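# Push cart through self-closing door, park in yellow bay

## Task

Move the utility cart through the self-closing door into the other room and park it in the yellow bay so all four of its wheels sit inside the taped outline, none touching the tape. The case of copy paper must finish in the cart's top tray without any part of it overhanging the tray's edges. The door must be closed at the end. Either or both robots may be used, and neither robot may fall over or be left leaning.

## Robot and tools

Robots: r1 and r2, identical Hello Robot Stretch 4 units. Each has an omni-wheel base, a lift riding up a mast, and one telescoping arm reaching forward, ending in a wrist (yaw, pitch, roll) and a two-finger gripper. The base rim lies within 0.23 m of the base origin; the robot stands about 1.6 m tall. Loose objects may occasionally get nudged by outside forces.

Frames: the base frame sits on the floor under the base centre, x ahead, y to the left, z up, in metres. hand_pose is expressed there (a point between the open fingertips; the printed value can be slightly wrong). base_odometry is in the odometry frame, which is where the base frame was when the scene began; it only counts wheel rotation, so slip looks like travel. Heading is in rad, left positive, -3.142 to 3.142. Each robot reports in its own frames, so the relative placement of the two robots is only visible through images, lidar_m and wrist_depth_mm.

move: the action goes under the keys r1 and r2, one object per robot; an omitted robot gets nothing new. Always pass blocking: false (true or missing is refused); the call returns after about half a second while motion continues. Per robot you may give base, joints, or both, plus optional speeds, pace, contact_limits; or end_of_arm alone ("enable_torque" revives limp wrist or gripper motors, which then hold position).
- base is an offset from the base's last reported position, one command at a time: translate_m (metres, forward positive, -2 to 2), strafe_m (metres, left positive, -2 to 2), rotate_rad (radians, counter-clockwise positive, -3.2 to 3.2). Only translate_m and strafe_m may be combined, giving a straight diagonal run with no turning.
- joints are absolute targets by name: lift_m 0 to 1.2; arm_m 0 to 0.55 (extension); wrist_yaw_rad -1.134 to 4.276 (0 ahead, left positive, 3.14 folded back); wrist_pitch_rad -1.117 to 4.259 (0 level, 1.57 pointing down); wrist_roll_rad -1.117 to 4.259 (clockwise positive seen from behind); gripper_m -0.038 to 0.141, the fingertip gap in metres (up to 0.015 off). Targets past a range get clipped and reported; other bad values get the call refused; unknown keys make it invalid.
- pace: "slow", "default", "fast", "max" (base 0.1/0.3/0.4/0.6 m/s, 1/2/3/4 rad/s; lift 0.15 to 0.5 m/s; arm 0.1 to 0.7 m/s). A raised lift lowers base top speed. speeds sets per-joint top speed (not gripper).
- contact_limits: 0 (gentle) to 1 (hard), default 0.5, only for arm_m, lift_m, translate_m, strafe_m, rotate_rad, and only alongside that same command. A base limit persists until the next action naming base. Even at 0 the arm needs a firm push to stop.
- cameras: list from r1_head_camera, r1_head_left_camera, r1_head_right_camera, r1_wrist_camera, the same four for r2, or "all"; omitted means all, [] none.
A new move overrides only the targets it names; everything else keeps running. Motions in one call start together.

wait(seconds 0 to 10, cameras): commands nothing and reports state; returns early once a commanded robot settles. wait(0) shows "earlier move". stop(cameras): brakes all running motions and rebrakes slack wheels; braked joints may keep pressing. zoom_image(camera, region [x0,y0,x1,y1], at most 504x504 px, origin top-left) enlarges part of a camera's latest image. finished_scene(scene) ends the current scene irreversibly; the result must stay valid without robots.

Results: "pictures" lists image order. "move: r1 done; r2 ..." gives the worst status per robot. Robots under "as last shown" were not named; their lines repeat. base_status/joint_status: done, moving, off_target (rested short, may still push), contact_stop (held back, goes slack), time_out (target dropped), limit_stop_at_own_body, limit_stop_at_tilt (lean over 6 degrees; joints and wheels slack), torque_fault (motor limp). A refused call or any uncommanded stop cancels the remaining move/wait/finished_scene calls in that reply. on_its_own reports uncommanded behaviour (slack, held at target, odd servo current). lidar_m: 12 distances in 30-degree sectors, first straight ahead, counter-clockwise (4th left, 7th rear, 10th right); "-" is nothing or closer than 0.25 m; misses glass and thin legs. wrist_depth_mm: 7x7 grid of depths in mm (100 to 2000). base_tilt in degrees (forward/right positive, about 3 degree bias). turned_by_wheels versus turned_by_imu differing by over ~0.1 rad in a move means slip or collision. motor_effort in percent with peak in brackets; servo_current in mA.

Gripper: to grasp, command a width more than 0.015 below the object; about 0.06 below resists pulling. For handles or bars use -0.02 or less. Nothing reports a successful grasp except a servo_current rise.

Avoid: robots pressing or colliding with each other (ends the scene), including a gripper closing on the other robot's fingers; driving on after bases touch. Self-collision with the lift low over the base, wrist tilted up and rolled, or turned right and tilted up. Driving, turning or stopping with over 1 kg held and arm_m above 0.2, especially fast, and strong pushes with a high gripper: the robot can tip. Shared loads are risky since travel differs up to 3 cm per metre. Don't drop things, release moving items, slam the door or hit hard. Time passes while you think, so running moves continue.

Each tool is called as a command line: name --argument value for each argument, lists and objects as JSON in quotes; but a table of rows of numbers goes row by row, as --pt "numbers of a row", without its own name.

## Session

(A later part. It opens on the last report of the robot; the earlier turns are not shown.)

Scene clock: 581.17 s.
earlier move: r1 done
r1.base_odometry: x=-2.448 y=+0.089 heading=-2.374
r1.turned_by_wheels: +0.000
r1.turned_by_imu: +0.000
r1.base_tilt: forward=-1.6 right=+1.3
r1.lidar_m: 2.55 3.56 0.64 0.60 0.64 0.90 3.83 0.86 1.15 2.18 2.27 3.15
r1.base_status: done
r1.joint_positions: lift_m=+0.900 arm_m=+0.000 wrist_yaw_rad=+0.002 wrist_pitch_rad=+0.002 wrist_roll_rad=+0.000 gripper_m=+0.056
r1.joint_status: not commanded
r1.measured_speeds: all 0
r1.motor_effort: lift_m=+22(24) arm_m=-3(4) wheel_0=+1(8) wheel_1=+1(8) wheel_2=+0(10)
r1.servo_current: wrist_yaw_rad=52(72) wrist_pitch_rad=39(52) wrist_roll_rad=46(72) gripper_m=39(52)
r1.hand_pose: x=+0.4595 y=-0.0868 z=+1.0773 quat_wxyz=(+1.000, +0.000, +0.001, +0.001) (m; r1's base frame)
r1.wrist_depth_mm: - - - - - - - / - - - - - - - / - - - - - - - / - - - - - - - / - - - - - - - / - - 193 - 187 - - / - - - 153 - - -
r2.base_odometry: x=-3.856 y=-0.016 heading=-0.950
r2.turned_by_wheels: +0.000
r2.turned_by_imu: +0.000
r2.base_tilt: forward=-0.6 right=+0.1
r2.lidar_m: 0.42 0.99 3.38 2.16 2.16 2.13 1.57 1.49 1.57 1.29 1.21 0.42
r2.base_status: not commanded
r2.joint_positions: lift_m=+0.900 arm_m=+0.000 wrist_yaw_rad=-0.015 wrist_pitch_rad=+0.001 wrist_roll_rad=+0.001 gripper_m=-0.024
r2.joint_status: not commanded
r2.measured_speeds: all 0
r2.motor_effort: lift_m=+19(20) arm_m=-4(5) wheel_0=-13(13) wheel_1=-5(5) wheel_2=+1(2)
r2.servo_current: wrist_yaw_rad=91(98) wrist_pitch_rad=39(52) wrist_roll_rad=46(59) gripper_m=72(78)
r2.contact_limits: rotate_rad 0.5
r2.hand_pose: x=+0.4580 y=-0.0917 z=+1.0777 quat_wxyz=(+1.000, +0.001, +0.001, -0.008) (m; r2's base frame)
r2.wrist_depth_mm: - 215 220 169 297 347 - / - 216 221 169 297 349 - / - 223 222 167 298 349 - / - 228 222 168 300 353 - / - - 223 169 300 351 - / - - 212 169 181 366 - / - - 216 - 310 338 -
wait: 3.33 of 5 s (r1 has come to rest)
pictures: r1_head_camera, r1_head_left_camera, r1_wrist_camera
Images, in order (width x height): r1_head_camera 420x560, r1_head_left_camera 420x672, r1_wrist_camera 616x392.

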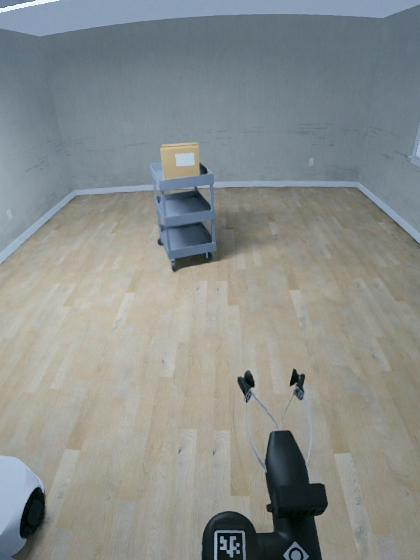

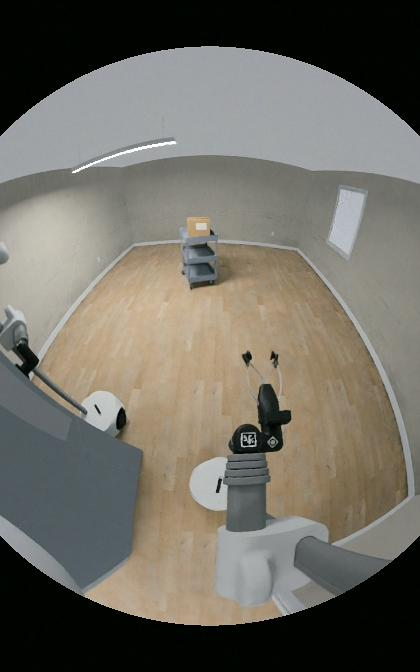

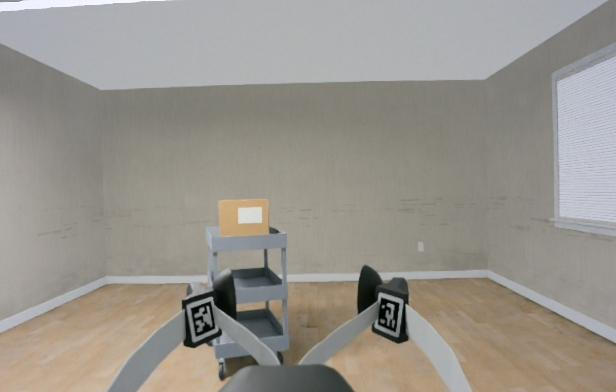

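move --blocking false --cameras '[]' --r1 '{"base":{"rotate_rad":0.2},"joints":{"wrist_pitch_rad":1.57,"lift_m":1.05,"gripper_m":0.08}}'

wait --seconds 2 --cameras '[]'

move --blocking false --cameras '[]' --r1 '{"base":{"translate_m":0.85,"strafe_m":-0.19},"joints":{"arm_m":0.25,"wrist_roll_rad":1.57}}'

wait --seconds 6 --cameras '["r1_head_camera","r1_head_right_camera","r1_wrist_camera"]'

Scene clock: 611.43 s.
move: r1 moving
r1.base_odometry: x=-2.449 y=+0.089 heading=-2.194
r1.turned_by_wheels: +0.180
r1.turned_by_imu: +0.181
r1.base_tilt: forward=-1.6 right=+1.2
r1.lidar_m: 2.54 3.08 0.59 0.58 0.67 3.76 0.87 0.87 1.44 2.20 2.45 3.88
r1.base_status: rotate_rad moving
r1.joint_positions: lift_m=+0.938 arm_m=+0.000 wrist_yaw_rad=+0.002 wrist_pitch_rad=+0.583 wrist_roll_rad=+0.000 gripper_m=+0.073
r1.joint_status: lift_m moving; wrist_pitch_rad moving; gripper_m moving
r1.measured_speeds: translate_m=-0.001 strafe_m=+0.000 rotate_rad=+0.318 lift_m=+0.146 arm_m=+0.000 wrist_yaw_rad=+0.000 wrist_pitch_rad=+1.815 wrist_roll_rad=+0.000
r1.motor_effort: lift_m=+26(27) arm_m=-4(4) wheel_0=-3(7) wheel_1=-2(8) wheel_2=-1(8)
r1.servo_current: wrist_yaw_rad=33(59) wrist_pitch_rad=46(98) wrist_roll_rad=46(65) gripper_m=59(72)
r1.hand_pose: x=+0.4119 y=-0.0869 z=+0.9571 quat_wxyz=(+0.958, +0.000, +0.287, +0.001) (m; r1's base frame)
r1.wrist_depth_mm: - - - - - - - / - - - - - - - / - - - - - - - / - - - - - - - / 1808 1708 1708 1708 1756 1708 1756 / 1464 1499 198 1464 190 1499 1397 / 1336 1255 1229 152 1229 1255 1281
r2: as last shown
r2.base_tilt: forward=-0.7 right=+0.1
r2.lidar_m: 0.41 0.98 3.37 2.18 2.15 2.13 1.57 1.48 1.58 1.30 1.23 0.42
r2.motor_effort: lift_m=+20(20) arm_m=-4(4) wheel_0=-13(13) wheel_1=-5(5) wheel_2=+1(2)
r2.servo_current: wrist_yaw_rad=78(91) wrist_pitch_rad=33(46) wrist_roll_rad=39(59) gripper_m=72(78)
r2.contact_limits: rotate_rad 0.5
r2.wrist_depth_mm: - 215 221 169 298 349 - / - 217 221 169 298 349 - / - 223 223 167 298 349 - / - 732 223 168 301 351 - / - - 224 169 301 351 - / - - 212 170 181 364 - / - - 216 - 312 338 -
pictures: none
No camera images: "cameras" was empty.

Scene clock: 612.63 s.
earlier move: r1 done
r1.base_odometry: x=-2.448 y=+0.089 heading=-2.174
r1.turned_by_wheels: +0.020
r1.turned_by_imu: +0.020
r1.base_tilt: forward=-1.6 right=+1.2
r1.lidar_m: 2.55 3.01 0.61 0.60 0.70 3.76 0.85 0.91 1.49 2.22 2.47 4.05
r1.base_status: done
r1.joint_positions: lift_m=+1.050 arm_m=+0.000 wrist_yaw_rad=+0.002 wrist_pitch_rad=+1.568 wrist_roll_rad=+0.000 gripper_m=+0.080
r1.joint_status: all done
r1.measured_speeds: all 0
r1.motor_effort: lift_m=+24(27) arm_m=-3(4) wheel_0=-3(7) wheel_1=-2(8) wheel_2=-1(8)
r1.servo_current: wrist_yaw_rad=59(78) wrist_pitch_rad=46(98) wrist_roll_rad=59(65) gripper_m=46(72)
r1.hand_pose: x=+0.1719 y=-0.0874 z=+0.9394 quat_wxyz=(+0.708, -0.001, +0.706, +0.001) (m; r1's base frame)
r1.wrist_depth_mm: 1138 1138 1160 1182 1160 1160 1138 / 1118 1160 1160 1138 1160 1138 1138 / 1160 1160 1138 1182 1182 1160 1160 / 1182 1182 1160 1160 1138 1160 1138 / 1138 1160 931 946 1138 1160 1160 / 1160 1160 213 946 195 1160 1160 / 1182 1160 1138 144 1138 1160 1138
r2.base_odometry: x=-3.856 y=-0.016 heading=-0.950
r2.turned_by_wheels: +0.000
r2.turned_by_imu: +0.000
r2.base_tilt: forward=-0.6 right=+0.1
r2.lidar_m: 0.43 0.99 3.38 2.17 2.16 2.15 1.56 1.48 1.58 1.28 1.23 0.40
r2.base_status: not commanded
r2.joint_positions: lift_m=+0.900 arm_m=+0.000 wrist_yaw_rad=-0.015 wrist_pitch_rad=+0.001 wrist_roll_rad=+0.001 gripper_m=-0.024
r2.joint_status: not commanded
r2.measured_speeds: all 0
r2.motor_effort: lift_m=+19(20) arm_m=-4(4) wheel_0=-13(13) wheel_1=-5(5) wheel_2=+1(2)
r2.servo_current: wrist_yaw_rad=78(98) wrist_pitch_rad=39(46) wrist_roll_rad=46(59) gripper_m=72(78)
r2.contact_limits: rotate_rad 0.5
r2.hand_pose: x=+0.4580 y=-0.0917 z=+1.0777 quat_wxyz=(+1.000, +0.001, +0.001, -0.008) (m; r2's base frame)
r2.wrist_depth_mm: - 216 221 170 298 347 - / - 218 221 169 298 349 - / - 223 222 167 300 347 - / - 228 222 168 300 349 - / - 831 223 170 301 353 - / - - 212 170 181 366 - / - - 216 - 312 338 -
wait: 1.20 of 2 s (r1 has come to rest)
pictures: none
No camera images: "cameras" was empty.

Scene clock: 613.13 s.
move: r1 moving
r1.base_odometry: x=-2.472 y=+0.067 heading=-2.174
r1.turned_by_wheels: +0.000
r1.turned_by_imu: +0.000
r1.base_tilt: forward=-1.6 right=+1.2
r1.lidar_m: 2.50 3.04 0.58 0.59 0.70 3.77 0.90 0.94 1.56 2.21 2.46 4.04
r1.base_status: translate_m moving; strafe_m moving
r1.joint_positions: lift_m=+1.050 arm_m=+0.051 wrist_yaw_rad=+0.002 wrist_pitch_rad=+1.568 wrist_roll_rad=+0.582 gripper_m=+0.080
r1.joint_status: arm_m moving; wrist_roll_rad moving
r1.measured_speeds: translate_m=+0.123 strafe_m=-0.026 rotate_rad=-0.005 lift_m=+0.000 arm_m=+0.195 wrist_yaw_rad=+0.000 wrist_pitch_rad=+0.000 wrist_roll_rad=+1.819
r1.motor_effort: lift_m=+24(24) arm_m=+5(8) wheel_0=+7(9) wheel_1=+4(6) wheel_2=-9(9)
r1.servo_current: wrist_yaw_rad=39(59) wrist_pitch_rad=39(46) wrist_roll_rad=91(98) gripper_m=39(46)
r1.hand_pose: x=+0.2226 y=-0.0874 z=+0.9394 quat_wxyz=(+0.678, +0.202, +0.677, -0.202) (m; r1's base frame)
r1.wrist_depth_mm: 1160 1138 1160 1160 1138 1182 1138 / 1160 1138 1160 1182 1182 1138 1160 / 1138 1118 1138 1160 1138 1182 1182 / 1182 1138 1138 1138 1182 1182 1138 / 1138 1138 1160 946 1160 1160 1138 / 1160 1160 211 946 190 1182 1138 / - 1098 1138 151 931 1160 1182
r2: as last shown
r2.lidar_m: 0.39 0.94 3.39 2.17 2.16 2.19 1.57 1.49 1.59 1.27 1.22 0.42
r2.motor_effort: lift_m=+19(20) arm_m=-4(4) wheel_0=-13(13) wheel_1=-5(5) wheel_2=+1(1)
r2.servo_current: wrist_yaw_rad=85(98) wrist_pitch_rad=39(46) wrist_roll_rad=52(52) gripper_m=65(78)
r2.contact_limits: rotate_rad 0.5
r2.wrist_depth_mm: - 216 221 169 297 347 - / - 216 221 169 298 349 - / - 220 222 167 300 351 - / - 768 222 168 300 349 - / - 842 224 169 301 353 - / - - 213 170 181 366 - / - - 217 - 312 338 -
pictures: none
No camera images: "cameras" was empty.

Scene clock: 617.00 s.
earlier move: r1 done
r1.base_odometry: x=-3.087 y=-0.503 heading=-2.174
r1.turned_by_wheels: +0.000
r1.turned_by_imu: -0.001
r1.base_tilt: forward=-1.6 right=+1.3
r1.lidar_m: 1.70 3.05 2.55 0.91 0.88 1.18 1.65 1.90 2.20 2.19 2.47 4.01
r1.base_status: done
r1.joint_positions: lift_m=+1.050 arm_m=+0.250 wrist_yaw_rad=+0.002 wrist_pitch_rad=+1.568 wrist_roll_rad=+1.568 gripper_m=+0.080
r1.joint_status: all done
r1.measured_speeds: all 0
r1.motor_effort: lift_m=+24(24) arm_m=+4(8) wheel_0=+2(12) wheel_1=+1(7) wheel_2=+0(10)
r1.servo_current: wrist_yaw_rad=59(78) wrist_pitch_rad=46(52) wrist_roll_rad=52(98) gripper_m=33(52)
r1.hand_pose: x=+0.4218 y=-0.0874 z=+0.9394 quat_wxyz=(+0.502, +0.499, +0.501, -0.498) (m; r1's base frame)
r1.wrist_depth_mm: 1160 1160 1138 1138 1160 1160 1160 / 1138 1138 1160 1160 1138 1182 1160 / 1138 1138 1160 1160 1138 1138 1160 / 1160 1138 1160 1138 1182 946 1160 / 1160 1160 1160 1160 960 931 1138 / 1138 1160 200 1138 195 946 1182 / 1160 1160 1138 151 1160 1160 1138
r2.base_odometry: x=-3.856 y=-0.016 heading=-0.950
r2.turned_by_wheels: +0.000
r2.turned_by_imu: +0.001
r2.base_tilt: forward=-0.6 right=+0.2
r2.lidar_m: 0.40 1.04 0.93 2.19 2.17 2.14 1.56 1.49 1.56 1.29 1.23 0.40
r2.base_status: not commanded
r2.joint_positions: lift_m=+0.900 arm_m=+0.000 wrist_yaw_rad=-0.015 wrist_pitch_rad=+0.001 wrist_roll_rad=+0.001 gripper_m=-0.024
r2.joint_status: not commanded
r2.measured_speeds: all 0
r2.motor_effort: lift_m=+20(20) arm_m=-4(5) wheel_0=-13(13) wheel_1=-5(5) wheel_2=+2(2)
r2.servo_current: wrist_yaw_rad=85(104) wrist_pitch_rad=39(46) wrist_roll_rad=39(65) gripper_m=78(85)
r2.contact_limits: rotate_rad 0.5
r2.hand_pose: x=+0.4580 y=-0.0917 z=+1.0777 quat_wxyz=(+1.000, +0.001, +0.001, -0.008) (m; r2's base frame)
r2.wrist_depth_mm: - 216 220 169 297 345 - / - 216 221 170 298 349 - / - 223 222 167 298 351 - / - - 222 168 300 351 - / - - 224 169 301 353 - / - - 212 170 181 366 - / - - 216 - 310 338 -
wait: 3.87 of 6 s (r1 has come to rest)
pictures: r1_head_camera, r1_head_right_camera, r1_wrist_camera
Images, in order (width x height): r1_head_camera 420x560, r1_head_right_camera 420x672, r1_wrist_camera 616x392.

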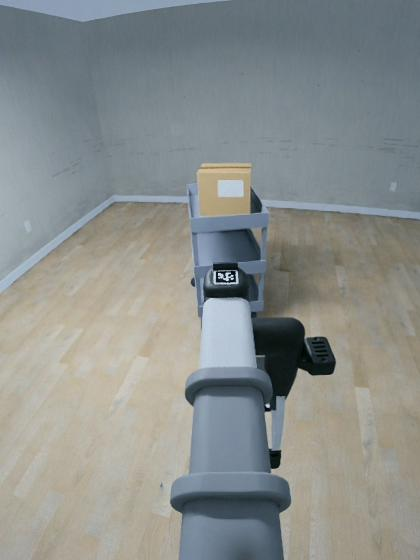

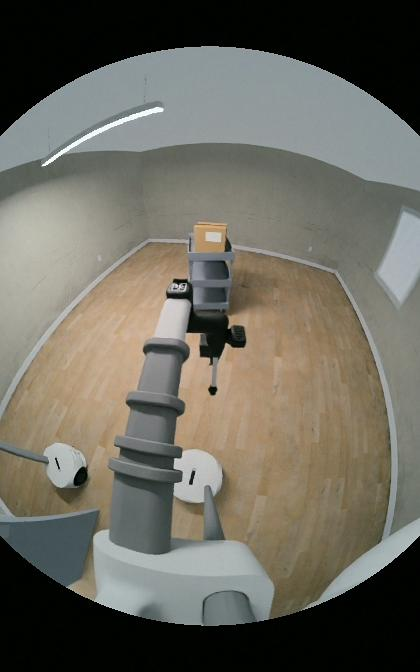

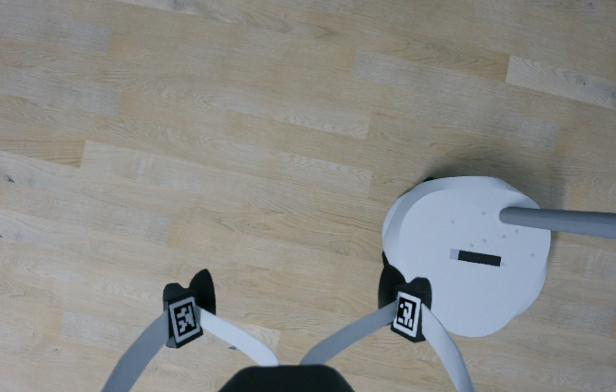

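move --blocking false --cameras '[]' --r1 '{"base":{"translate_m":0.45}}'

wait --seconds 4 --cameras '["r1_head_camera","r1_head_right_camera","r1_wrist_camera"]'

Scene clock: 631.73 s.
move: r1 moving
r1.base_odometry: x=-3.105 y=-0.529 heading=-2.174
r1.turned_by_wheels: +0.000
r1.turned_by_imu: +0.000
r1.base_tilt: forward=-1.6 right=+1.3
r1.lidar_m: 1.66 3.05 2.54 0.91 0.91 1.15 1.72 1.88 2.22 2.21 2.47 4.01
r1.base_status: translate_m moving
r1.joint_positions: lift_m=+1.050 arm_m=+0.250 wrist_yaw_rad=+0.002 wrist_pitch_rad=+1.568 wrist_roll_rad=+1.568 gripper_m=+0.080
r1.joint_status: not commanded
r1.measured_speeds: translate_m=+0.120 strafe_m=+0.001 rotate_rad=+0.001 lift_m=+0.000 arm_m=+0.000 wrist_yaw_rad=+0.000 wrist_pitch_rad=+0.000 wrist_roll_rad=+0.000
r1.motor_effort: lift_m=+24(24) arm_m=+4(4) wheel_0=+5(7) wheel_1=+4(7) wheel_2=-9(9)
r1.servo_current: wrist_yaw_rad=65(72) wrist_pitch_rad=33(46) wrist_roll_rad=39(72) gripper_m=46(46)
r1.hand_pose: x=+0.4218 y=-0.0874 z=+0.9394 quat_wxyz=(+0.502, +0.499, +0.501, -0.498) (m; r1's base frame)
r1.wrist_depth_mm: 1160 1160 1160 1160 1160 1138 1160 / 1118 1160 1182 1160 1160 1138 1160 / 1138 1182 1160 1138 1138 1182 1160 / 1160 1138 1160 1160 1160 931 1160 / 1118 1182 1138 1138 960 946 1182 / 1160 1138 200 1138 196 931 1160 / 1160 1160 1138 151 1138 1182 1160
r2: as last shown
r2.turned_by_imu: +0.000
r2.base_tilt: forward=-0.6 right=+0.1
r2.lidar_m: 0.41 1.06 0.92 2.18 2.15 2.15 1.55 1.48 1.56 1.28 1.22 0.38
r2.motor_effort: lift_m=+19(20) arm_m=-4(5) wheel_0=-13(13) wheel_1=-5(5) wheel_2=+1(2)
r2.servo_current: wrist_yaw_rad=85(91) wrist_pitch_rad=39(46) wrist_roll_rad=46(59) gripper_m=78(78)
r2.contact_limits: rotate_rad 0.5
r2.wrist_depth_mm: - 216 221 169 297 347 - / - 216 222 169 297 351 - / - 222 221 167 297 351 - / - - 222 167 300 353 - / - - 224 169 301 351 - / - - 212 170 181 364 - / - - 216 - 312 338 -
pictures: none
No camera images: "cameras" was empty.

Scene clock: 634.23 s.
earlier move: r1 done
r1.base_odometry: x=-3.342 y=-0.874 heading=-2.174
r1.turned_by_wheels: +0.000
r1.turned_by_imu: +0.000
r1.base_tilt: forward=-1.6 right=+1.3
r1.lidar_m: 1.24 2.95 2.46 2.45 1.05 1.21 2.12 2.39 2.29 2.28 2.56 3.68
r1.base_status: done
r1.joint_positions: lift_m=+1.050 arm_m=+0.250 wrist_yaw_rad=+0.002 wrist_pitch_rad=+1.568 wrist_roll_rad=+1.568 gripper_m=+0.080
r1.joint_status: not commanded
r1.measured_speeds: all 0
r1.motor_effort: lift_m=+24(24) arm_m=+4(4) wheel_0=+3(9) wheel_1=+2(7) wheel_2=+0(10)
r1.servo_current: wrist_yaw_rad=52(72) wrist_pitch_rad=46(52) wrist_roll_rad=46(78) gripper_m=39(52)
r1.hand_pose: x=+0.4218 y=-0.0874 z=+0.9394 quat_wxyz=(+0.502, +0.499, +0.501, -0.498) (m; r1's base frame)
r1.wrist_depth_mm: 1118 1182 1138 1160 1160 1160 1160 / 1138 1160 1138 1138 1138 1160 1138 / 1160 1138 1138 1160 1160 1160 1160 / 1160 1160 1160 1118 1182 946 1160 / 1138 1160 1160 1160 960 946 1138 / 1138 1138 200 1138 195 946 1160 / 1160 1160 1160 151 1182 1182 1160
r2.base_odometry: x=-3.856 y=-0.016 heading=-0.950
r2.turned_by_wheels: +0.000
r2.turned_by_imu: +0.000
r2.base_tilt: forward=-0.6 right=+0.1
r2.lidar_m: 0.40 3.22 1.08 1.09 2.15 2.18 1.57 1.50 1.55 1.29 1.23 0.41
r2.base_status: not commanded
r2.joint_positions: lift_m=+0.900 arm_m=+0.000 wrist_yaw_rad=-0.015 wrist_pitch_rad=+0.001 wrist_roll_rad=+0.001 gripper_m=-0.024
r2.joint_status: not commanded
r2.measured_speeds: all 0
r2.motor_effort: lift_m=+20(20) arm_m=-4(5) wheel_0=-13(13) wheel_1=-4(5) wheel_2=+1(2)
r2.servo_current: wrist_yaw_rad=78(98) wrist_pitch_rad=39(46) wrist_roll_rad=46(59) gripper_m=72(78)
r2.contact_limits: rotate_rad 0.5
r2.hand_pose: x=+0.4580 y=-0.0917 z=+1.0777 quat_wxyz=(+1.000, +0.001, +0.001, -0.008) (m; r2's base frame)
r2.wrist_depth_mm: - 216 221 170 297 347 - / - 217 221 169 300 349 - / - 223 222 167 300 351 - / - - 222 168 300 349 - / - - 223 169 300 351 - / - - 213 170 181 366 - / - - 216 - 310 336 -
wait: 2.50 of 4 s (r1 has come to rest)
pictures: r1_head_camera, r1_head_right_camera, r1_wrist_camera
Images, in order (width x height): r1_head_camera 420x560, r1_head_right_camera 420x672, r1_wrist_camera 616x392.

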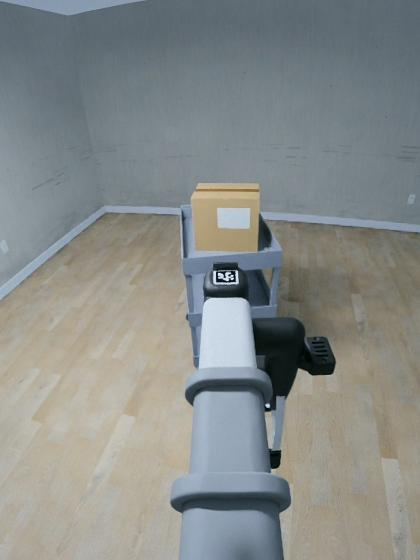

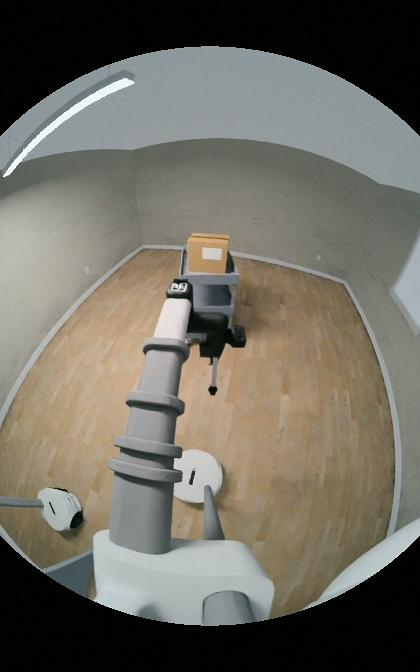

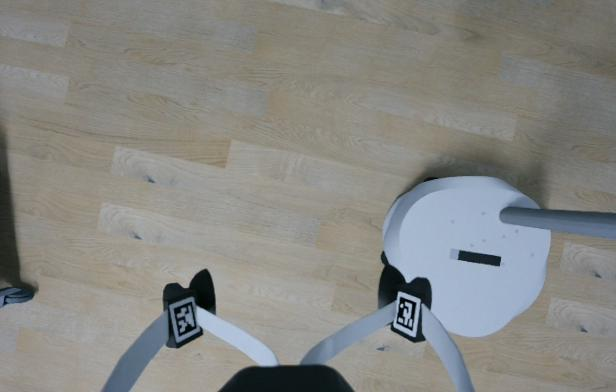

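zoom_image --camera "r1_head_camera" --region '[120, 150, 320, 400]'

move --blocking false --cameras '[]' --r1 '{"base":{"translate_m":0.45},"pace":"slow"}'

wait --seconds 6 --cameras '["r1_head_camera","r1_head_right_camera","r1_wrist_camera"]'

Scaled by 2.016 from the camera's 420x560 image, which has a finer 600x800 frame.

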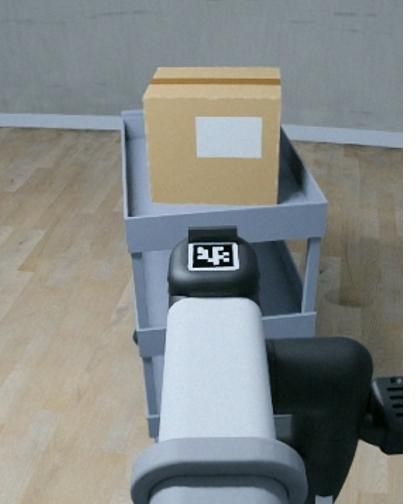

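Scene clock: 655.60 s.
move: r1 moving
r1.base_odometry: x=-3.349 y=-0.884 heading=-2.174
r1.turned_by_wheels: +0.000
r1.turned_by_imu: +0.000
r1.base_tilt: forward=-1.6 right=+1.3
r1.lidar_m: 1.26 2.95 2.46 2.45 1.07 1.22 2.14 2.41 2.31 2.30 2.58 3.68
r1.base_status: translate_m moving
r1.joint_positions: lift_m=+1.050 arm_m=+0.250 wrist_yaw_rad=+0.002 wrist_pitch_rad=+1.568 wrist_roll_rad=+1.568 gripper_m=+0.080
r1.joint_status: not commanded
r1.measured_speeds: translate_m=+0.048 strafe_m=+0.000 rotate_rad=-0.003 lift_m=+0.000 arm_m=+0.000 wrist_yaw_rad=+0.000 wrist_pitch_rad=+0.000 wrist_roll_rad=+0.000
r1.motor_effort: lift_m=+24(24) arm_m=+4(4) wheel_0=+4(8) wheel_1=+4(7) wheel_2=-7(7)
r1.servo_current: wrist_yaw_rad=65(78) wrist_pitch_rad=46(46) wrist_roll_rad=46(65) gripper_m=39(46)
r1.hand_pose: x=+0.4218 y=-0.0874 z=+0.9394 quat_wxyz=(+0.502, +0.499, +0.501, -0.498) (m; r1's base frame)
r1.wrist_depth_mm: 1160 1160 1138 1160 1138 1160 1182 / 1160 1138 1160 1138 1160 1160 1182 / 1182 1160 1160 1160 1160 1160 1138 / 1138 1138 1182 1160 1138 960 1138 / 1160 1182 1138 1160 960 931 1138 / 1160 1160 200 1160 195 946 1160 / 1138 1138 1160 151 1160 1138 1138
r2: as last shown
r2.lidar_m: 0.39 3.24 1.09 1.10 2.17 2.14 1.57 1.49 1.57 1.29 1.22 0.41
r2.motor_effort: lift_m=+19(20) arm_m=-4(4) wheel_0=-13(13) wheel_1=-5(5) wheel_2=+1(2)
r2.servo_current: wrist_yaw_rad=85(98) wrist_pitch_rad=39(46) wrist_roll_rad=46(59) gripper_m=72(78)
r2.contact_limits: rotate_rad 0.5
r2.wrist_depth_mm: - 216 220 169 297 347 - / - 216 221 169 298 349 - / - 222 222 167 298 351 - / - - 223 168 301 351 - / - - 223 169 301 353 - / - - 212 170 181 366 - / - - 216 - 314 338 -
pictures: none
No camera images: "cameras" was empty.

Scene clock: 660.87 s.
earlier move: r1 done
r1.base_odometry: x=-3.597 y=-1.245 heading=-2.173
r1.turned_by_wheels: +0.000
r1.turned_by_imu: +0.000
r1.base_tilt: forward=-1.6 right=+1.2
r1.lidar_m: 0.80 2.83 2.37 2.36 1.37 1.35 2.64 2.86 2.38 2.38 2.67 0.90
r1.base_status: done
r1.joint_positions: lift_m=+1.050 arm_m=+0.250 wrist_yaw_rad=+0.002 wrist_pitch_rad=+1.568 wrist_roll_rad=+1.568 gripper_m=+0.080
r1.joint_status: not commanded
r1.measured_speeds: all 0
r1.motor_effort: lift_m=+24(24) arm_m=+4(4) wheel_0=+4(8) wheel_1=+3(7) wheel_2=-1(7)
r1.servo_current: wrist_yaw_rad=52(78) wrist_pitch_rad=39(52) wrist_roll_rad=33(72) gripper_m=39(52)
r1.hand_pose: x=+0.4218 y=-0.0874 z=+0.9394 quat_wxyz=(+0.502, +0.499, +0.501, -0.498) (m; r1's base frame)
r1.wrist_depth_mm: 1138 1160 1138 1138 1160 1182 1138 / 1138 1138 1160 1160 1138 1160 1182 / 1160 1160 1138 1160 1160 1138 1160 / - 1160 1138 1160 1160 946 1138 / - 1160 1160 1138 960 946 1160 / - 976 199 1160 195 946 1160 / - 831 1182 151 1160 1160 1160
r2.base_odometry: x=-3.856 y=-0.016 heading=-0.950
r2.turned_by_wheels: +0.000
r2.turned_by_imu: +0.001
r2.base_tilt: forward=-0.6 right=+0.1
r2.lidar_m: 0.40 3.26 3.38 1.36 2.16 2.15 1.57 1.49 1.56 1.28 1.22 0.44
r2.base_status: not commanded
r2.joint_positions: lift_m=+0.900 arm_m=+0.000 wrist_yaw_rad=-0.015 wrist_pitch_rad=+0.001 wrist_roll_rad=+0.001 gripper_m=-0.024
r2.joint_status: not commanded
r2.measured_speeds: all 0
r2.motor_effort: lift_m=+19(20) arm_m=-4(5) wheel_0=-13(13) wheel_1=-5(5) wheel_2=+2(2)
r2.servo_current: wrist_yaw_rad=91(104) wrist_pitch_rad=39(52) wrist_roll_rad=46(65) gripper_m=78(85)
r2.contact_limits: rotate_rad 0.5
r2.hand_pose: x=+0.4580 y=-0.0917 z=+1.0777 quat_wxyz=(+1.000, +0.001, +0.001, -0.008) (m; r2's base frame)
r2.wrist_depth_mm: - 216 220 170 297 347 - / - 217 222 169 298 347 - / - 223 222 167 298 351 - / - - 223 168 300 351 - / - - 224 169 301 353 - / - - 212 170 181 366 - / - - 216 - 312 338 -
wait: 5.27 of 6 s (r1 has come to rest)
pictures: r1_head_camera, r1_head_right_camera, r1_wrist_camera
Images, in order (width x height): r1_head_camera 420x560, r1_head_right_camera 420x672, r1_wrist_camera 616x392.

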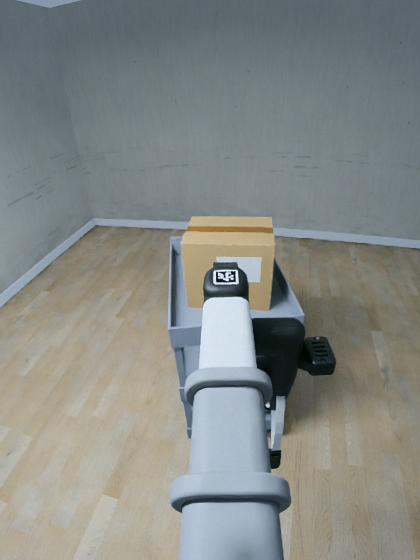

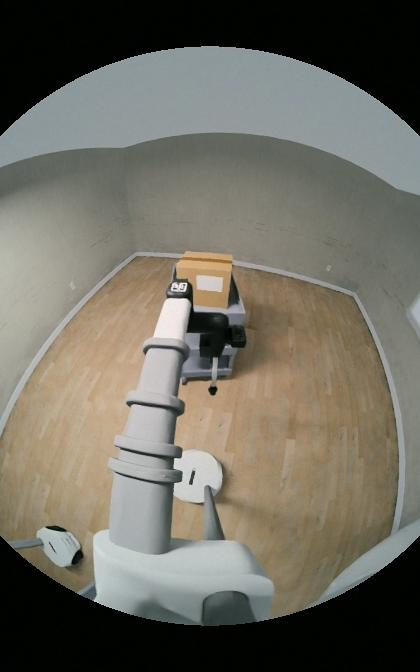

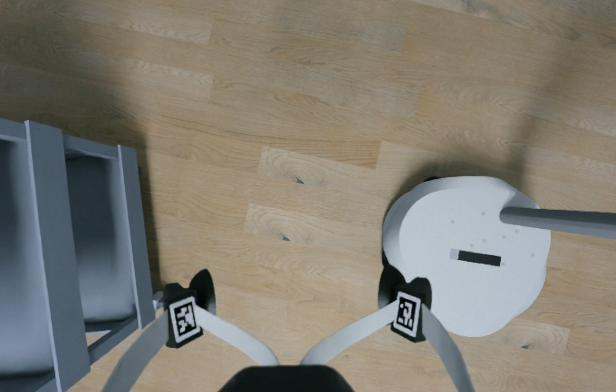

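move --blocking false --cameras '[]' --r1 '{"base":{"translate_m":0.25},"pace":"slow","contact_limits":{"translate_m":0.1}}'

wait --seconds 4 --cameras '["r1_head_camera","r1_wrist_camera"]'

Scene clock: 675.70 s.
move: r1 moving
r1.base_odometry: x=-3.604 y=-1.255 heading=-2.173
r1.turned_by_wheels: +0.000
r1.turned_by_imu: +0.000
r1.base_tilt: forward=-1.6 right=+1.3
r1.lidar_m: 0.81 2.85 2.38 2.34 1.35 1.36 2.64 2.85 2.38 2.39 2.66 0.89
r1.base_status: translate_m moving
r1.joint_positions: lift_m=+1.050 arm_m=+0.250 wrist_yaw_rad=+0.002 wrist_pitch_rad=+1.568 wrist_roll_rad=+1.568 gripper_m=+0.080
r1.joint_status: not commanded
r1.measured_speeds: translate_m=+0.049 strafe_m=+0.000 rotate_rad=+0.001 lift_m=+0.000 arm_m=+0.000 wrist_yaw_rad=+0.000 wrist_pitch_rad=+0.000 wrist_roll_rad=+0.000
r1.motor_effort: lift_m=+24(24) arm_m=+4(4) wheel_0=+5(6) wheel_1=+4(7) wheel_2=-5(6)
r1.servo_current: wrist_yaw_rad=26(59) wrist_pitch_rad=39(46) wrist_roll_rad=33(46) gripper_m=46(52)
r1.contact_limits: translate_m 0.1
r1.hand_pose: x=+0.4218 y=-0.0874 z=+0.9394 quat_wxyz=(+0.502, +0.499, +0.501, -0.498) (m; r1's base frame)
r1.wrist_depth_mm: 1138 1160 1160 1160 1138 1138 1160 / 1138 1160 1138 1138 1138 1160 1138 / 1138 1138 1160 1160 1138 1138 1160 / - 1138 1160 1160 1160 946 1138 / - 1138 1138 1160 946 917 1160 / - 931 200 1160 195 946 1160 / - 778 1160 151 1160 1138 1182
r2: as last shown
r2.turned_by_imu: +0.000
r2.lidar_m: 0.40 3.25 3.39 1.38 2.18 2.16 1.57 1.49 1.56 1.30 1.24 0.43
r2.motor_effort: lift_m=+20(20) arm_m=-4(4) wheel_0=-13(13) wheel_1=-5(5) wheel_2=+1(2)
r2.servo_current: wrist_yaw_rad=85(91) wrist_pitch_rad=39(46) wrist_roll_rad=52(59) gripper_m=72(78)
r2.contact_limits: rotate_rad 0.5
r2.wrist_depth_mm: - 216 221 170 298 349 - / - 216 221 169 300 349 - / - 223 222 167 300 351 - / - - 223 168 300 351 - / - - 223 169 300 351 - / - - 213 170 181 366 - / - - 216 - 312 338 -
pictures: none
No camera images: "cameras" was empty.

Scene clock: 678.97 s.
earlier move: r1 done
r1.base_odometry: x=-3.739 y=-1.451 heading=-2.173
r1.turned_by_wheels: +0.000
r1.turned_by_imu: +0.000
r1.base_tilt: forward=-1.6 right=+1.3
r1.lidar_m: 0.56 0.59 2.30 2.29 1.62 1.53 2.96 2.94 2.45 2.43 2.74 0.61
r1.base_status: done
r1.joint_positions: lift_m=+1.050 arm_m=+0.250 wrist_yaw_rad=+0.002 wrist_pitch_rad=+1.568 wrist_roll_rad=+1.568 gripper_m=+0.080
r1.joint_status: not commanded
r1.measured_speeds: all 0
r1.motor_effort: lift_m=+24(24) arm_m=+4(4) wheel_0=+2(8) wheel_1=+1(7) wheel_2=-1(7)
r1.servo_current: wrist_yaw_rad=39(72) wrist_pitch_rad=39(52) wrist_roll_rad=39(72) gripper_m=46(52)
r1.contact_limits: translate_m 0.1
r1.hand_pose: x=+0.4218 y=-0.0874 z=+0.9394 quat_wxyz=(+0.502, +0.499, +0.501, -0.498) (m; r1's base frame)
r1.wrist_depth_mm: 1160 1160 1138 1160 1138 1138 1138 / 330 1118 1138 1138 1160 1160 1138 / 340 466 1160 1160 1160 1138 1160 / 366 370 1160 1138 1138 946 1138 / 366 362 1138 1160 960 946 1182 / 366 345 200 1182 195 960 1182 / 368 181 640 151 1138 1160 1138
r2.base_odometry: x=-3.856 y=-0.016 heading=-0.950
r2.turned_by_wheels: +0.000
r2.turned_by_imu: +0.000
r2.base_tilt: forward=-0.6 right=+0.1
r2.lidar_m: 0.41 3.23 3.35 1.55 2.16 2.16 1.57 1.47 1.56 1.29 1.23 0.42
r2.base_status: not commanded
r2.joint_positions: lift_m=+0.900 arm_m=+0.000 wrist_yaw_rad=-0.015 wrist_pitch_rad=+0.001 wrist_roll_rad=+0.001 gripper_m=-0.024
r2.joint_status: not commanded
r2.measured_speeds: all 0
r2.motor_effort: lift_m=+19(20) arm_m=-4(5) wheel_0=-13(13) wheel_1=-5(5) wheel_2=+1(2)
r2.servo_current: wrist_yaw_rad=78(104) wrist_pitch_rad=33(52) wrist_roll_rad=46(59) gripper_m=72(78)
r2.contact_limits: rotate_rad 0.5
r2.hand_pose: x=+0.4580 y=-0.0917 z=+1.0777 quat_wxyz=(+1.000, +0.001, +0.001, -0.008) (m; r2's base frame)
r2.wrist_depth_mm: - 216 221 169 298 347 - / - 217 222 170 298 349 - / - 223 221 167 298 349 - / - - 223 168 298 349 - / - - 223 169 301 353 - / - - 212 170 181 364 - / - - 216 - 314 338 -
wait: 3.27 of 4 s (r1 has come to rest)
pictures: r1_head_camera, r1_wrist_camera
Images, in order (width x height): r1_head_camera 420x560, r1_wrist_camera 616x392.

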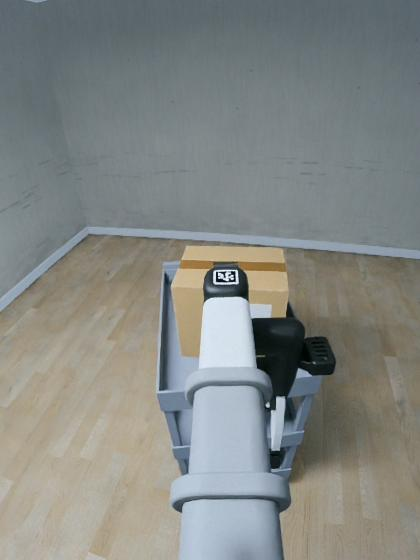

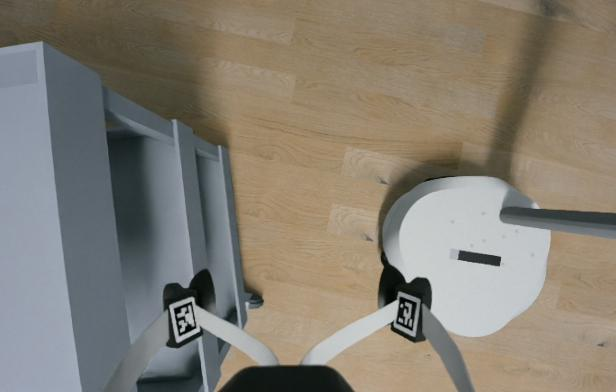

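move --blocking false --cameras '[]' --r1 '{"base":{"translate_m":0.172,"strafe_m":0.028},"pace":"slow","contact_limits":{"translate_m":0.1}}'

wait --seconds 4 --cameras '["r1_head_camera","r1_wrist_camera","r1_head_right_camera"]'

Scene clock: 694.93 s.
move: r1 moving
r1.base_odometry: x=-3.744 y=-1.462 heading=-2.172
r1.turned_by_wheels: +0.001
r1.turned_by_imu: +0.000
r1.base_tilt: forward=-1.6 right=+1.3
r1.lidar_m: 0.53 0.55 2.28 2.30 1.63 1.56 2.95 2.94 2.44 2.43 2.71 0.60
r1.base_status: translate_m moving; strafe_m moving
r1.joint_positions: lift_m=+1.050 arm_m=+0.250 wrist_yaw_rad=+0.002 wrist_pitch_rad=+1.568 wrist_roll_rad=+1.568 gripper_m=+0.080
r1.joint_status: not commanded
r1.measured_speeds: translate_m=+0.049 strafe_m=+0.008 rotate_rad=+0.003 lift_m=+0.000 arm_m=+0.000 wrist_yaw_rad=+0.000 wrist_pitch_rad=+0.000 wrist_roll_rad=+0.000
r1.motor_effort: lift_m=+24(24) arm_m=+4(4) wheel_0=+4(6) wheel_1=+6(6) wheel_2=-6(6)
r1.servo_current: wrist_yaw_rad=46(59) wrist_pitch_rad=39(52) wrist_roll_rad=52(59) gripper_m=39(52)
r1.contact_limits: translate_m 0.1
r1.hand_pose: x=+0.4218 y=-0.0874 z=+0.9394 quat_wxyz=(+0.502, +0.499, +0.501, -0.498) (m; r1's base frame)
r1.wrist_depth_mm: 1138 1138 1138 1138 1160 1138 1160 / 327 1138 1160 1160 1160 1160 1160 / 366 387 1160 1138 1160 1138 1138 / 368 353 1160 1160 1160 960 1160 / 366 342 1138 1160 960 946 1160 / 366 329 211 1160 195 946 1160 / 364 300 668 151 1160 1138 1138
r2: as last shown
r2.lidar_m: 0.37 3.23 3.37 1.56 2.16 2.16 1.57 1.49 1.56 1.27 1.22 0.44
r2.servo_current: wrist_yaw_rad=78(98) wrist_pitch_rad=46(46) wrist_roll_rad=46(59) gripper_m=72(78)
r2.contact_limits: rotate_rad 0.5
r2.wrist_depth_mm: - 216 221 169 297 349 - / - 217 221 169 298 349 - / - 222 223 167 300 349 - / - - 223 168 300 353 - / - - 223 168 301 351 - / - - 213 170 181 366 - / - - 216 - 312 340 -
pictures: none
No camera images: "cameras" was empty.

Scene clock: 697.43 s.
earlier move: r1 done
r1.base_odometry: x=-3.813 y=-1.608 heading=-2.173
r1.turned_by_wheels: +0.000
r1.turned_by_imu: +0.000
r1.base_tilt: forward=-1.6 right=+1.3
r1.lidar_m: 0.38 0.41 2.25 2.23 2.53 1.65 3.16 3.01 2.49 2.47 2.79 0.45
r1.base_status: done
r1.joint_positions: lift_m=+1.050 arm_m=+0.250 wrist_yaw_rad=+0.002 wrist_pitch_rad=+1.568 wrist_roll_rad=+1.568 gripper_m=+0.080
r1.joint_status: not commanded
r1.measured_speeds: all 0
r1.motor_effort: lift_m=+24(24) arm_m=+4(4) wheel_0=+2(7) wheel_1=+4(7) wheel_2=-1(7)
r1.servo_current: wrist_yaw_rad=52(72) wrist_pitch_rad=46(52) wrist_roll_rad=65(65) gripper_m=39(52)
r1.contact_limits: translate_m 0.1
r1.hand_pose: x=+0.4218 y=-0.0874 z=+0.9394 quat_wxyz=(+0.502, +0.499, +0.501, -0.498) (m; r1's base frame)
r1.wrist_depth_mm: 324 327 332 1160 1160 1160 1160 / 364 366 366 1138 1138 1138 1160 / 217 368 364 1138 1138 1138 1138 / 221 338 368 1138 1160 931 1182 / 227 347 366 1138 960 946 1160 / 243 332 215 370 196 946 1138 / 234 294 366 143 1138 1160 1160
r2.base_odometry: x=-3.856 y=-0.016 heading=-0.950
r2.turned_by_wheels: +0.000
r2.turned_by_imu: +0.000
r2.base_tilt: forward=-0.7 right=+0.1
r2.lidar_m: 0.41 3.26 3.38 1.68 2.14 2.14 1.58 1.49 1.57 1.30 1.22 0.41
r2.base_status: not commanded
r2.joint_positions: lift_m=+0.900 arm_m=+0.000 wrist_yaw_rad=-0.015 wrist_pitch_rad=+0.001 wrist_roll_rad=+0.001 gripper_m=-0.024
r2.joint_status: not commanded
r2.measured_speeds: all 0
r2.motor_effort: lift_m=+20(20) arm_m=-4(5) wheel_0=-13(14) wheel_1=-5(5) wheel_2=+1(2)
r2.servo_current: wrist_yaw_rad=91(104) wrist_pitch_rad=39(46) wrist_roll_rad=46(65) gripper_m=72(85)
r2.contact_limits: rotate_rad 0.5
r2.hand_pose: x=+0.4580 y=-0.0917 z=+1.0777 quat_wxyz=(+1.000, +0.001, +0.001, -0.008) (m; r2's base frame)
r2.wrist_depth_mm: - 216 220 169 297 347 - / - 216 222 170 300 351 - / - 222 223 167 300 349 - / - - 224 167 298 351 - / - - 224 168 301 353 - / - - 212 170 181 366 - / - - 216 - 314 338 -
wait: 2.50 of 4 s (r1 has come to rest)
pictures: r1_head_camera, r1_head_right_camera, r1_wrist_camera
Images, in order (width x height): r1_head_camera 420x560, r1_head_right_camera 420x672, r1_wrist_camera 616x392.

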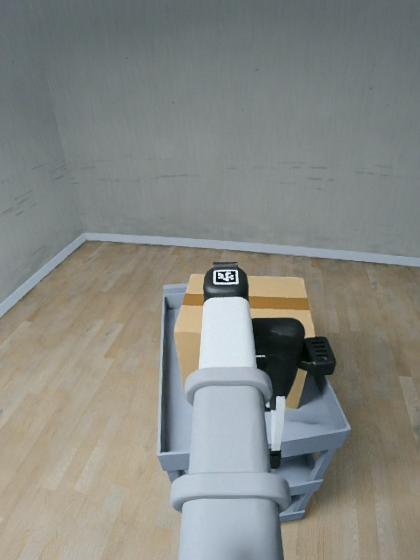

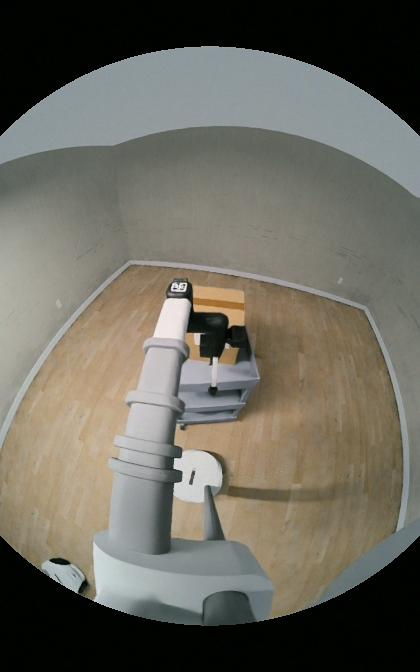

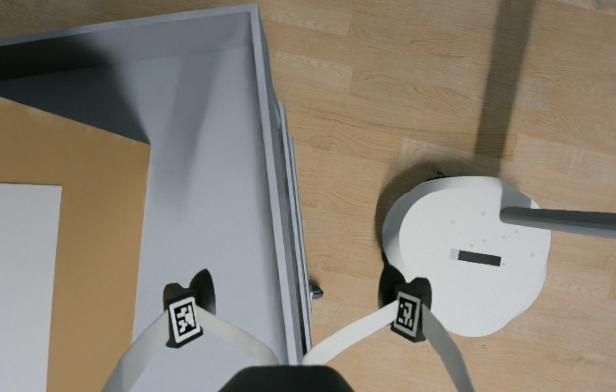

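move --blocking false --cameras '[]' --r1 '{"base":{"translate_m":0.012},"pace":"slow","joints":{"gripper_m":0.045},"contact_limits":{"translate_m":0.1}}'

wait --seconds 2 --cameras '["r1_wrist_camera"]'

Scene clock: 705.90 s.
move: r1 moving
r1.base_odometry: x=-3.819 y=-1.616 heading=-2.172
r1.turned_by_wheels: +0.000
r1.turned_by_imu: +0.000
r1.base_tilt: forward=-1.6 right=+1.3
r1.lidar_m: 0.38 0.39 2.25 2.24 2.52 1.66 3.18 2.99 2.49 2.50 2.79 0.43
r1.base_status: translate_m moving
r1.joint_positions: lift_m=+1.050 arm_m=+0.250 wrist_yaw_rad=+0.002 wrist_pitch_rad=+1.568 wrist_roll_rad=+1.568 gripper_m=+0.071
r1.joint_status: gripper_m moving
r1.measured_speeds: translate_m=+0.019 strafe_m=+0.000 rotate_rad=+0.000 lift_m=+0.000 arm_m=+0.000 wrist_yaw_rad=+0.000 wrist_pitch_rad=+0.000 wrist_roll_rad=+0.000
r1.motor_effort: lift_m=+24(24) arm_m=+4(4) wheel_0=+2(5) wheel_1=+3(7) wheel_2=-1(7)
r1.servo_current: wrist_yaw_rad=59(59) wrist_pitch_rad=52(52) wrist_roll_rad=52(72) gripper_m=59(65)
r1.contact_limits: translate_m 0.1
r1.hand_pose: x=+0.4218 y=-0.0874 z=+0.9394 quat_wxyz=(+0.502, +0.499, +0.501, -0.498) (m; r1's base frame)
r1.wrist_depth_mm: 322 327 334 1160 1118 1160 1138 / 366 366 366 1138 1182 1138 1160 / 203 357 366 1160 1138 1160 1160 / 216 317 366 1160 1160 960 1160 / 211 327 370 1160 946 960 1160 / 224 332 211 368 189 946 1138 / 229 277 366 143 1160 1118 1138
r2: as last shown
r2.base_tilt: forward=-0.6 right=+0.1
r2.lidar_m: 0.42 3.25 3.40 1.66 2.15 2.15 1.55 1.49 1.55 1.27 1.23 0.39
r2.motor_effort: lift_m=+19(20) arm_m=-4(4) wheel_0=-13(13) wheel_1=-5(5) wheel_2=+1(2)
r2.servo_current: wrist_yaw_rad=98(98) wrist_pitch_rad=39(46) wrist_roll_rad=33(59) gripper_m=72(78)
r2.contact_limits: rotate_rad 0.5
r2.wrist_depth_mm: - 216 222 169 298 351 - / - 217 221 169 297 349 - / - 222 223 167 300 349 - / - - 223 168 300 349 - / - - 223 169 301 353 - / - - 213 170 181 366 - / - - 216 - 312 336 -
pictures: none
No camera images: "cameras" was empty.

Scene clock: 707.07 s.
earlier move: r1 done
r1.base_odometry: x=-3.820 y=-1.618 heading=-2.172
r1.turned_by_wheels: +0.000
r1.turned_by_imu: +0.000
r1.base_tilt: forward=-1.6 right=+1.3
r1.lidar_m: 0.38 0.39 2.25 2.24 2.57 1.67 3.14 2.97 2.50 2.49 2.80 0.43
r1.base_status: done
r1.joint_positions: lift_m=+1.050 arm_m=+0.250 wrist_yaw_rad=+0.002 wrist_pitch_rad=+1.568 wrist_roll_rad=+1.568 gripper_m=+0.045
r1.joint_status: all done
r1.measured_speeds: all 0
r1.motor_effort: lift_m=+24(24) arm_m=+4(4) wheel_0=+3(5) wheel_1=+2(7) wheel_2=+0(7)
r1.servo_current: wrist_yaw_rad=65(72) wrist_pitch_rad=46(52) wrist_roll_rad=33(72) gripper_m=39(78)
r1.contact_limits: translate_m 0.1
r1.hand_pose: x=+0.4218 y=-0.0874 z=+0.9394 quat_wxyz=(+0.502, +0.499, +0.501, -0.498) (m; r1's base frame)
r1.wrist_depth_mm: 322 329 336 1138 1138 1160 1160 / 364 368 368 1160 1160 1160 1160 / 200 353 366 1160 1138 1138 1160 / 211 310 366 1138 1160 931 1160 / 209 320 368 366 960 931 1160 / 222 332 193 368 190 931 1182 / 215 273 368 144 1182 1160 1182
r2.base_odometry: x=-3.856 y=-0.016 heading=-0.950
r2.turned_by_wheels: +0.000
r2.turned_by_imu: +0.000
r2.base_tilt: forward=-0.6 right=+0.1
r2.lidar_m: 0.41 3.24 3.38 1.68 2.15 2.15 1.58 1.49 1.57 1.26 1.24 0.41
r2.base_status: not commanded
r2.joint_positions: lift_m=+0.900 arm_m=+0.000 wrist_yaw_rad=-0.015 wrist_pitch_rad=+0.001 wrist_roll_rad=+0.001 gripper_m=-0.024
r2.joint_status: not commanded
r2.measured_speeds: all 0
r2.motor_effort: lift_m=+20(20) arm_m=-4(4) wheel_0=-13(13) wheel_1=-5(5) wheel_2=+2(2)
r2.servo_current: wrist_yaw_rad=78(98) wrist_pitch_rad=39(46) wrist_roll_rad=46(72) gripper_m=78(78)
r2.contact_limits: rotate_rad 0.5
r2.hand_pose: x=+0.4580 y=-0.0917 z=+1.0777 quat_wxyz=(+1.000, +0.001, +0.001, -0.008) (m; r2's base frame)
r2.wrist_depth_mm: - 216 220 169 297 349 - / - 216 220 169 298 349 - / - 222 220 167 300 349 - / - - 223 168 301 351 - / - - 224 169 301 353 - / - - 212 170 181 366 - / - - 216 - 312 338 -
wait: 1.17 of 2 s (r1 has come to rest)
pictures: r1_wrist_camera
Images, in order (width x height): r1_wrist_camera 616x392.

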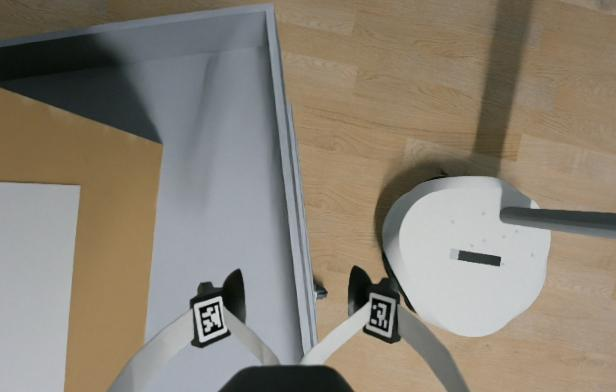

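move --blocking false --cameras '[]' --r1 '{"joints":{"lift_m":0.935},"speeds":{"lift_m":0.08},"contact_limits":{"lift_m":0.2}}'

wait --seconds 3 --cameras '["r1_wrist_camera","r1_head_camera","r1_head_right_camera"]'

Scene clock: 713.97 s.
move: r1 moving
r1.base_odometry: x=-3.820 y=-1.618 heading=-2.172
r1.turned_by_wheels: +0.000
r1.turned_by_imu: +0.000
r1.base_tilt: forward=-1.6 right=+1.3
r1.lidar_m: 0.37 0.38 2.23 2.25 2.53 1.66 3.17 2.97 2.50 2.49 2.77 0.42
r1.base_status: not commanded
r1.joint_positions: lift_m=+1.021 arm_m=+0.250 wrist_yaw_rad=+0.002 wrist_pitch_rad=+1.568 wrist_roll_rad=+1.568 gripper_m=+0.045
r1.joint_status: lift_m moving
r1.measured_speeds: translate_m=+0.000 strafe_m=+0.000 rotate_rad=+0.000 lift_m=-0.080 arm_m=+0.000 wrist_yaw_rad=+0.000 wrist_pitch_rad=+0.000 wrist_roll_rad=+0.000
r1.motor_effort: lift_m=+13(23) arm_m=+4(4) wheel_0=+4(4) wheel_1=+2(2) wheel_2=+0(0)
r1.servo_current: wrist_yaw_rad=46(78) wrist_pitch_rad=46(52) wrist_roll_rad=59(59) gripper_m=46(52)
r1.contact_limits: lift_m 0.2; translate_m 0.1
r1.hand_pose: x=+0.4218 y=-0.0874 z=+0.9107 quat_wxyz=(+0.502, +0.499, +0.501, -0.498) (m; r1's base frame)
r1.wrist_depth_mm: 289 300 315 1118 1138 1138 1138 / 340 340 338 1138 1118 1118 1118 / 200 340 340 1160 1138 1138 1138 / 212 310 340 1138 1138 904 1138 / 217 319 342 340 917 917 1138 / 223 332 195 340 190 917 1138 / 226 273 342 144 1138 1160 1138
r2: as last shown
r2.lidar_m: 0.42 3.26 3.37 1.66 2.13 2.16 1.59 1.48 1.59 1.29 1.21 0.43
r2.servo_current: wrist_yaw_rad=91(91) wrist_pitch_rad=39(46) wrist_roll_rad=52(59) gripper_m=78(78)
r2.contact_limits: rotate_rad 0.5
r2.wrist_depth_mm: - 215 220 169 298 349 - / - 216 221 169 300 349 - / - 223 222 167 300 349 - / - - 222 168 300 353 - / - - 224 169 301 351 - / - - 213 170 180 366 - / - - 216 - 312 338 -
pictures: none
No camera images: "cameras" was empty.

Scene clock: 715.47 s.
earlier move: r1 done
r1.base_odometry: x=-3.820 y=-1.618 heading=-2.172
r1.turned_by_wheels: +0.000
r1.turned_by_imu: +0.000
r1.base_tilt: forward=-1.6 right=+1.2
r1.lidar_m: 0.38 0.39 2.25 2.23 2.53 1.65 3.17 2.99 2.50 2.48 2.80 0.44
r1.base_status: not commanded
r1.joint_positions: lift_m=+0.935 arm_m=+0.250 wrist_yaw_rad=+0.002 wrist_pitch_rad=+1.568 wrist_roll_rad=+1.568 gripper_m=+0.045
r1.joint_status: all done
r1.measured_speeds: all 0
r1.motor_effort: lift_m=+12(23) arm_m=+4(4) wheel_0=+3(4) wheel_1=+2(2) wheel_2=+0(0)
r1.servo_current: wrist_yaw_rad=46(78) wrist_pitch_rad=39(52) wrist_roll_rad=46(72) gripper_m=46(52)
r1.contact_limits: lift_m 0.2; translate_m 0.1
r1.hand_pose: x=+0.4218 y=-0.0874 z=+0.8253 quat_wxyz=(+0.502, +0.499, +0.501, -0.498) (m; r1's base frame)
r1.wrist_depth_mm: 252 253 252 1042 1042 1060 1060 / 253 253 253 1025 1042 1060 1025 / 200 253 252 1042 1060 1060 1042 / 205 253 252 1042 1025 831 1042 / 217 253 252 1025 904 809 831 / 213 253 197 251 190 842 831 / 226 252 253 144 1042 831 1060
r2.base_odometry: x=-3.856 y=-0.016 heading=-0.950
r2.turned_by_wheels: +0.000
r2.turned_by_imu: +0.000
r2.base_tilt: forward=-0.6 right=+0.1
r2.lidar_m: 0.38 3.24 3.36 1.68 2.16 2.17 1.57 1.50 1.54 1.28 1.23 0.42
r2.base_status: not commanded
r2.joint_positions: lift_m=+0.900 arm_m=+0.000 wrist_yaw_rad=-0.015 wrist_pitch_rad=+0.001 wrist_roll_rad=+0.001 gripper_m=-0.024
r2.joint_status: not commanded
r2.measured_speeds: all 0
r2.motor_effort: lift_m=+20(20) arm_m=-4(4) wheel_0=-13(13) wheel_1=-5(5) wheel_2=+2(2)
r2.servo_current: wrist_yaw_rad=78(98) wrist_pitch_rad=39(46) wrist_roll_rad=46(59) gripper_m=72(85)
r2.contact_limits: rotate_rad 0.5
r2.hand_pose: x=+0.4580 y=-0.0917 z=+1.0777 quat_wxyz=(+1.000, +0.001, +0.001, -0.008) (m; r2's base frame)
r2.wrist_depth_mm: - 216 221 169 298 349 - / - 216 220 169 300 351 - / - 222 222 167 298 349 - / - - 224 168 301 351 - / - - 224 169 300 353 - / - - 212 169 180 366 - / - - 216 - 310 338 -
wait: 1.50 of 3 s (r1 has come to rest)
pictures: r1_head_camera, r1_head_right_camera, r1_wrist_camera
Images, in order (width x height): r1_head_camera 420x560, r1_head_right_camera 420x672, r1_wrist_camera 616x392.

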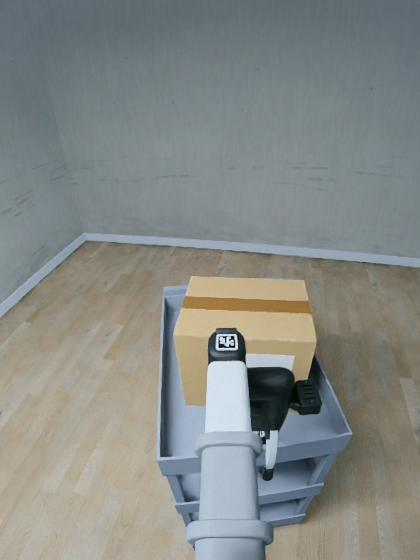

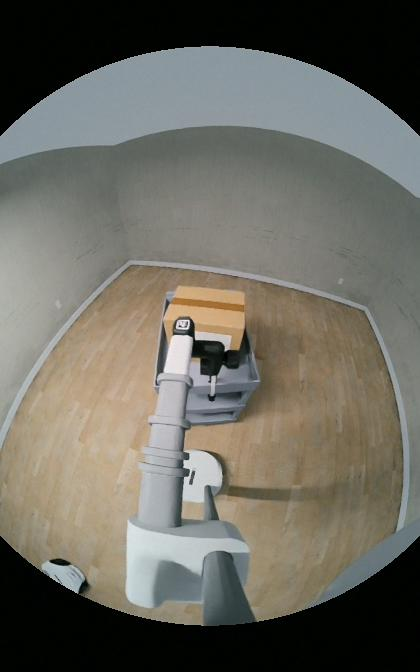

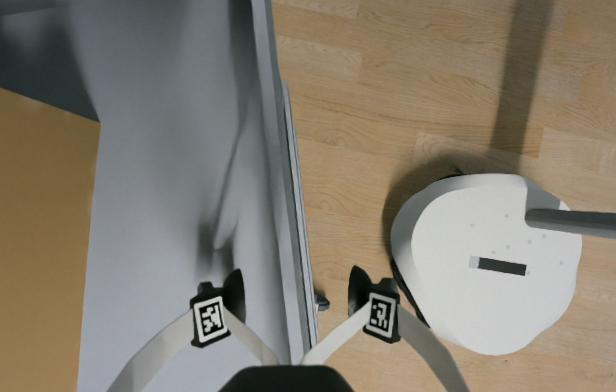

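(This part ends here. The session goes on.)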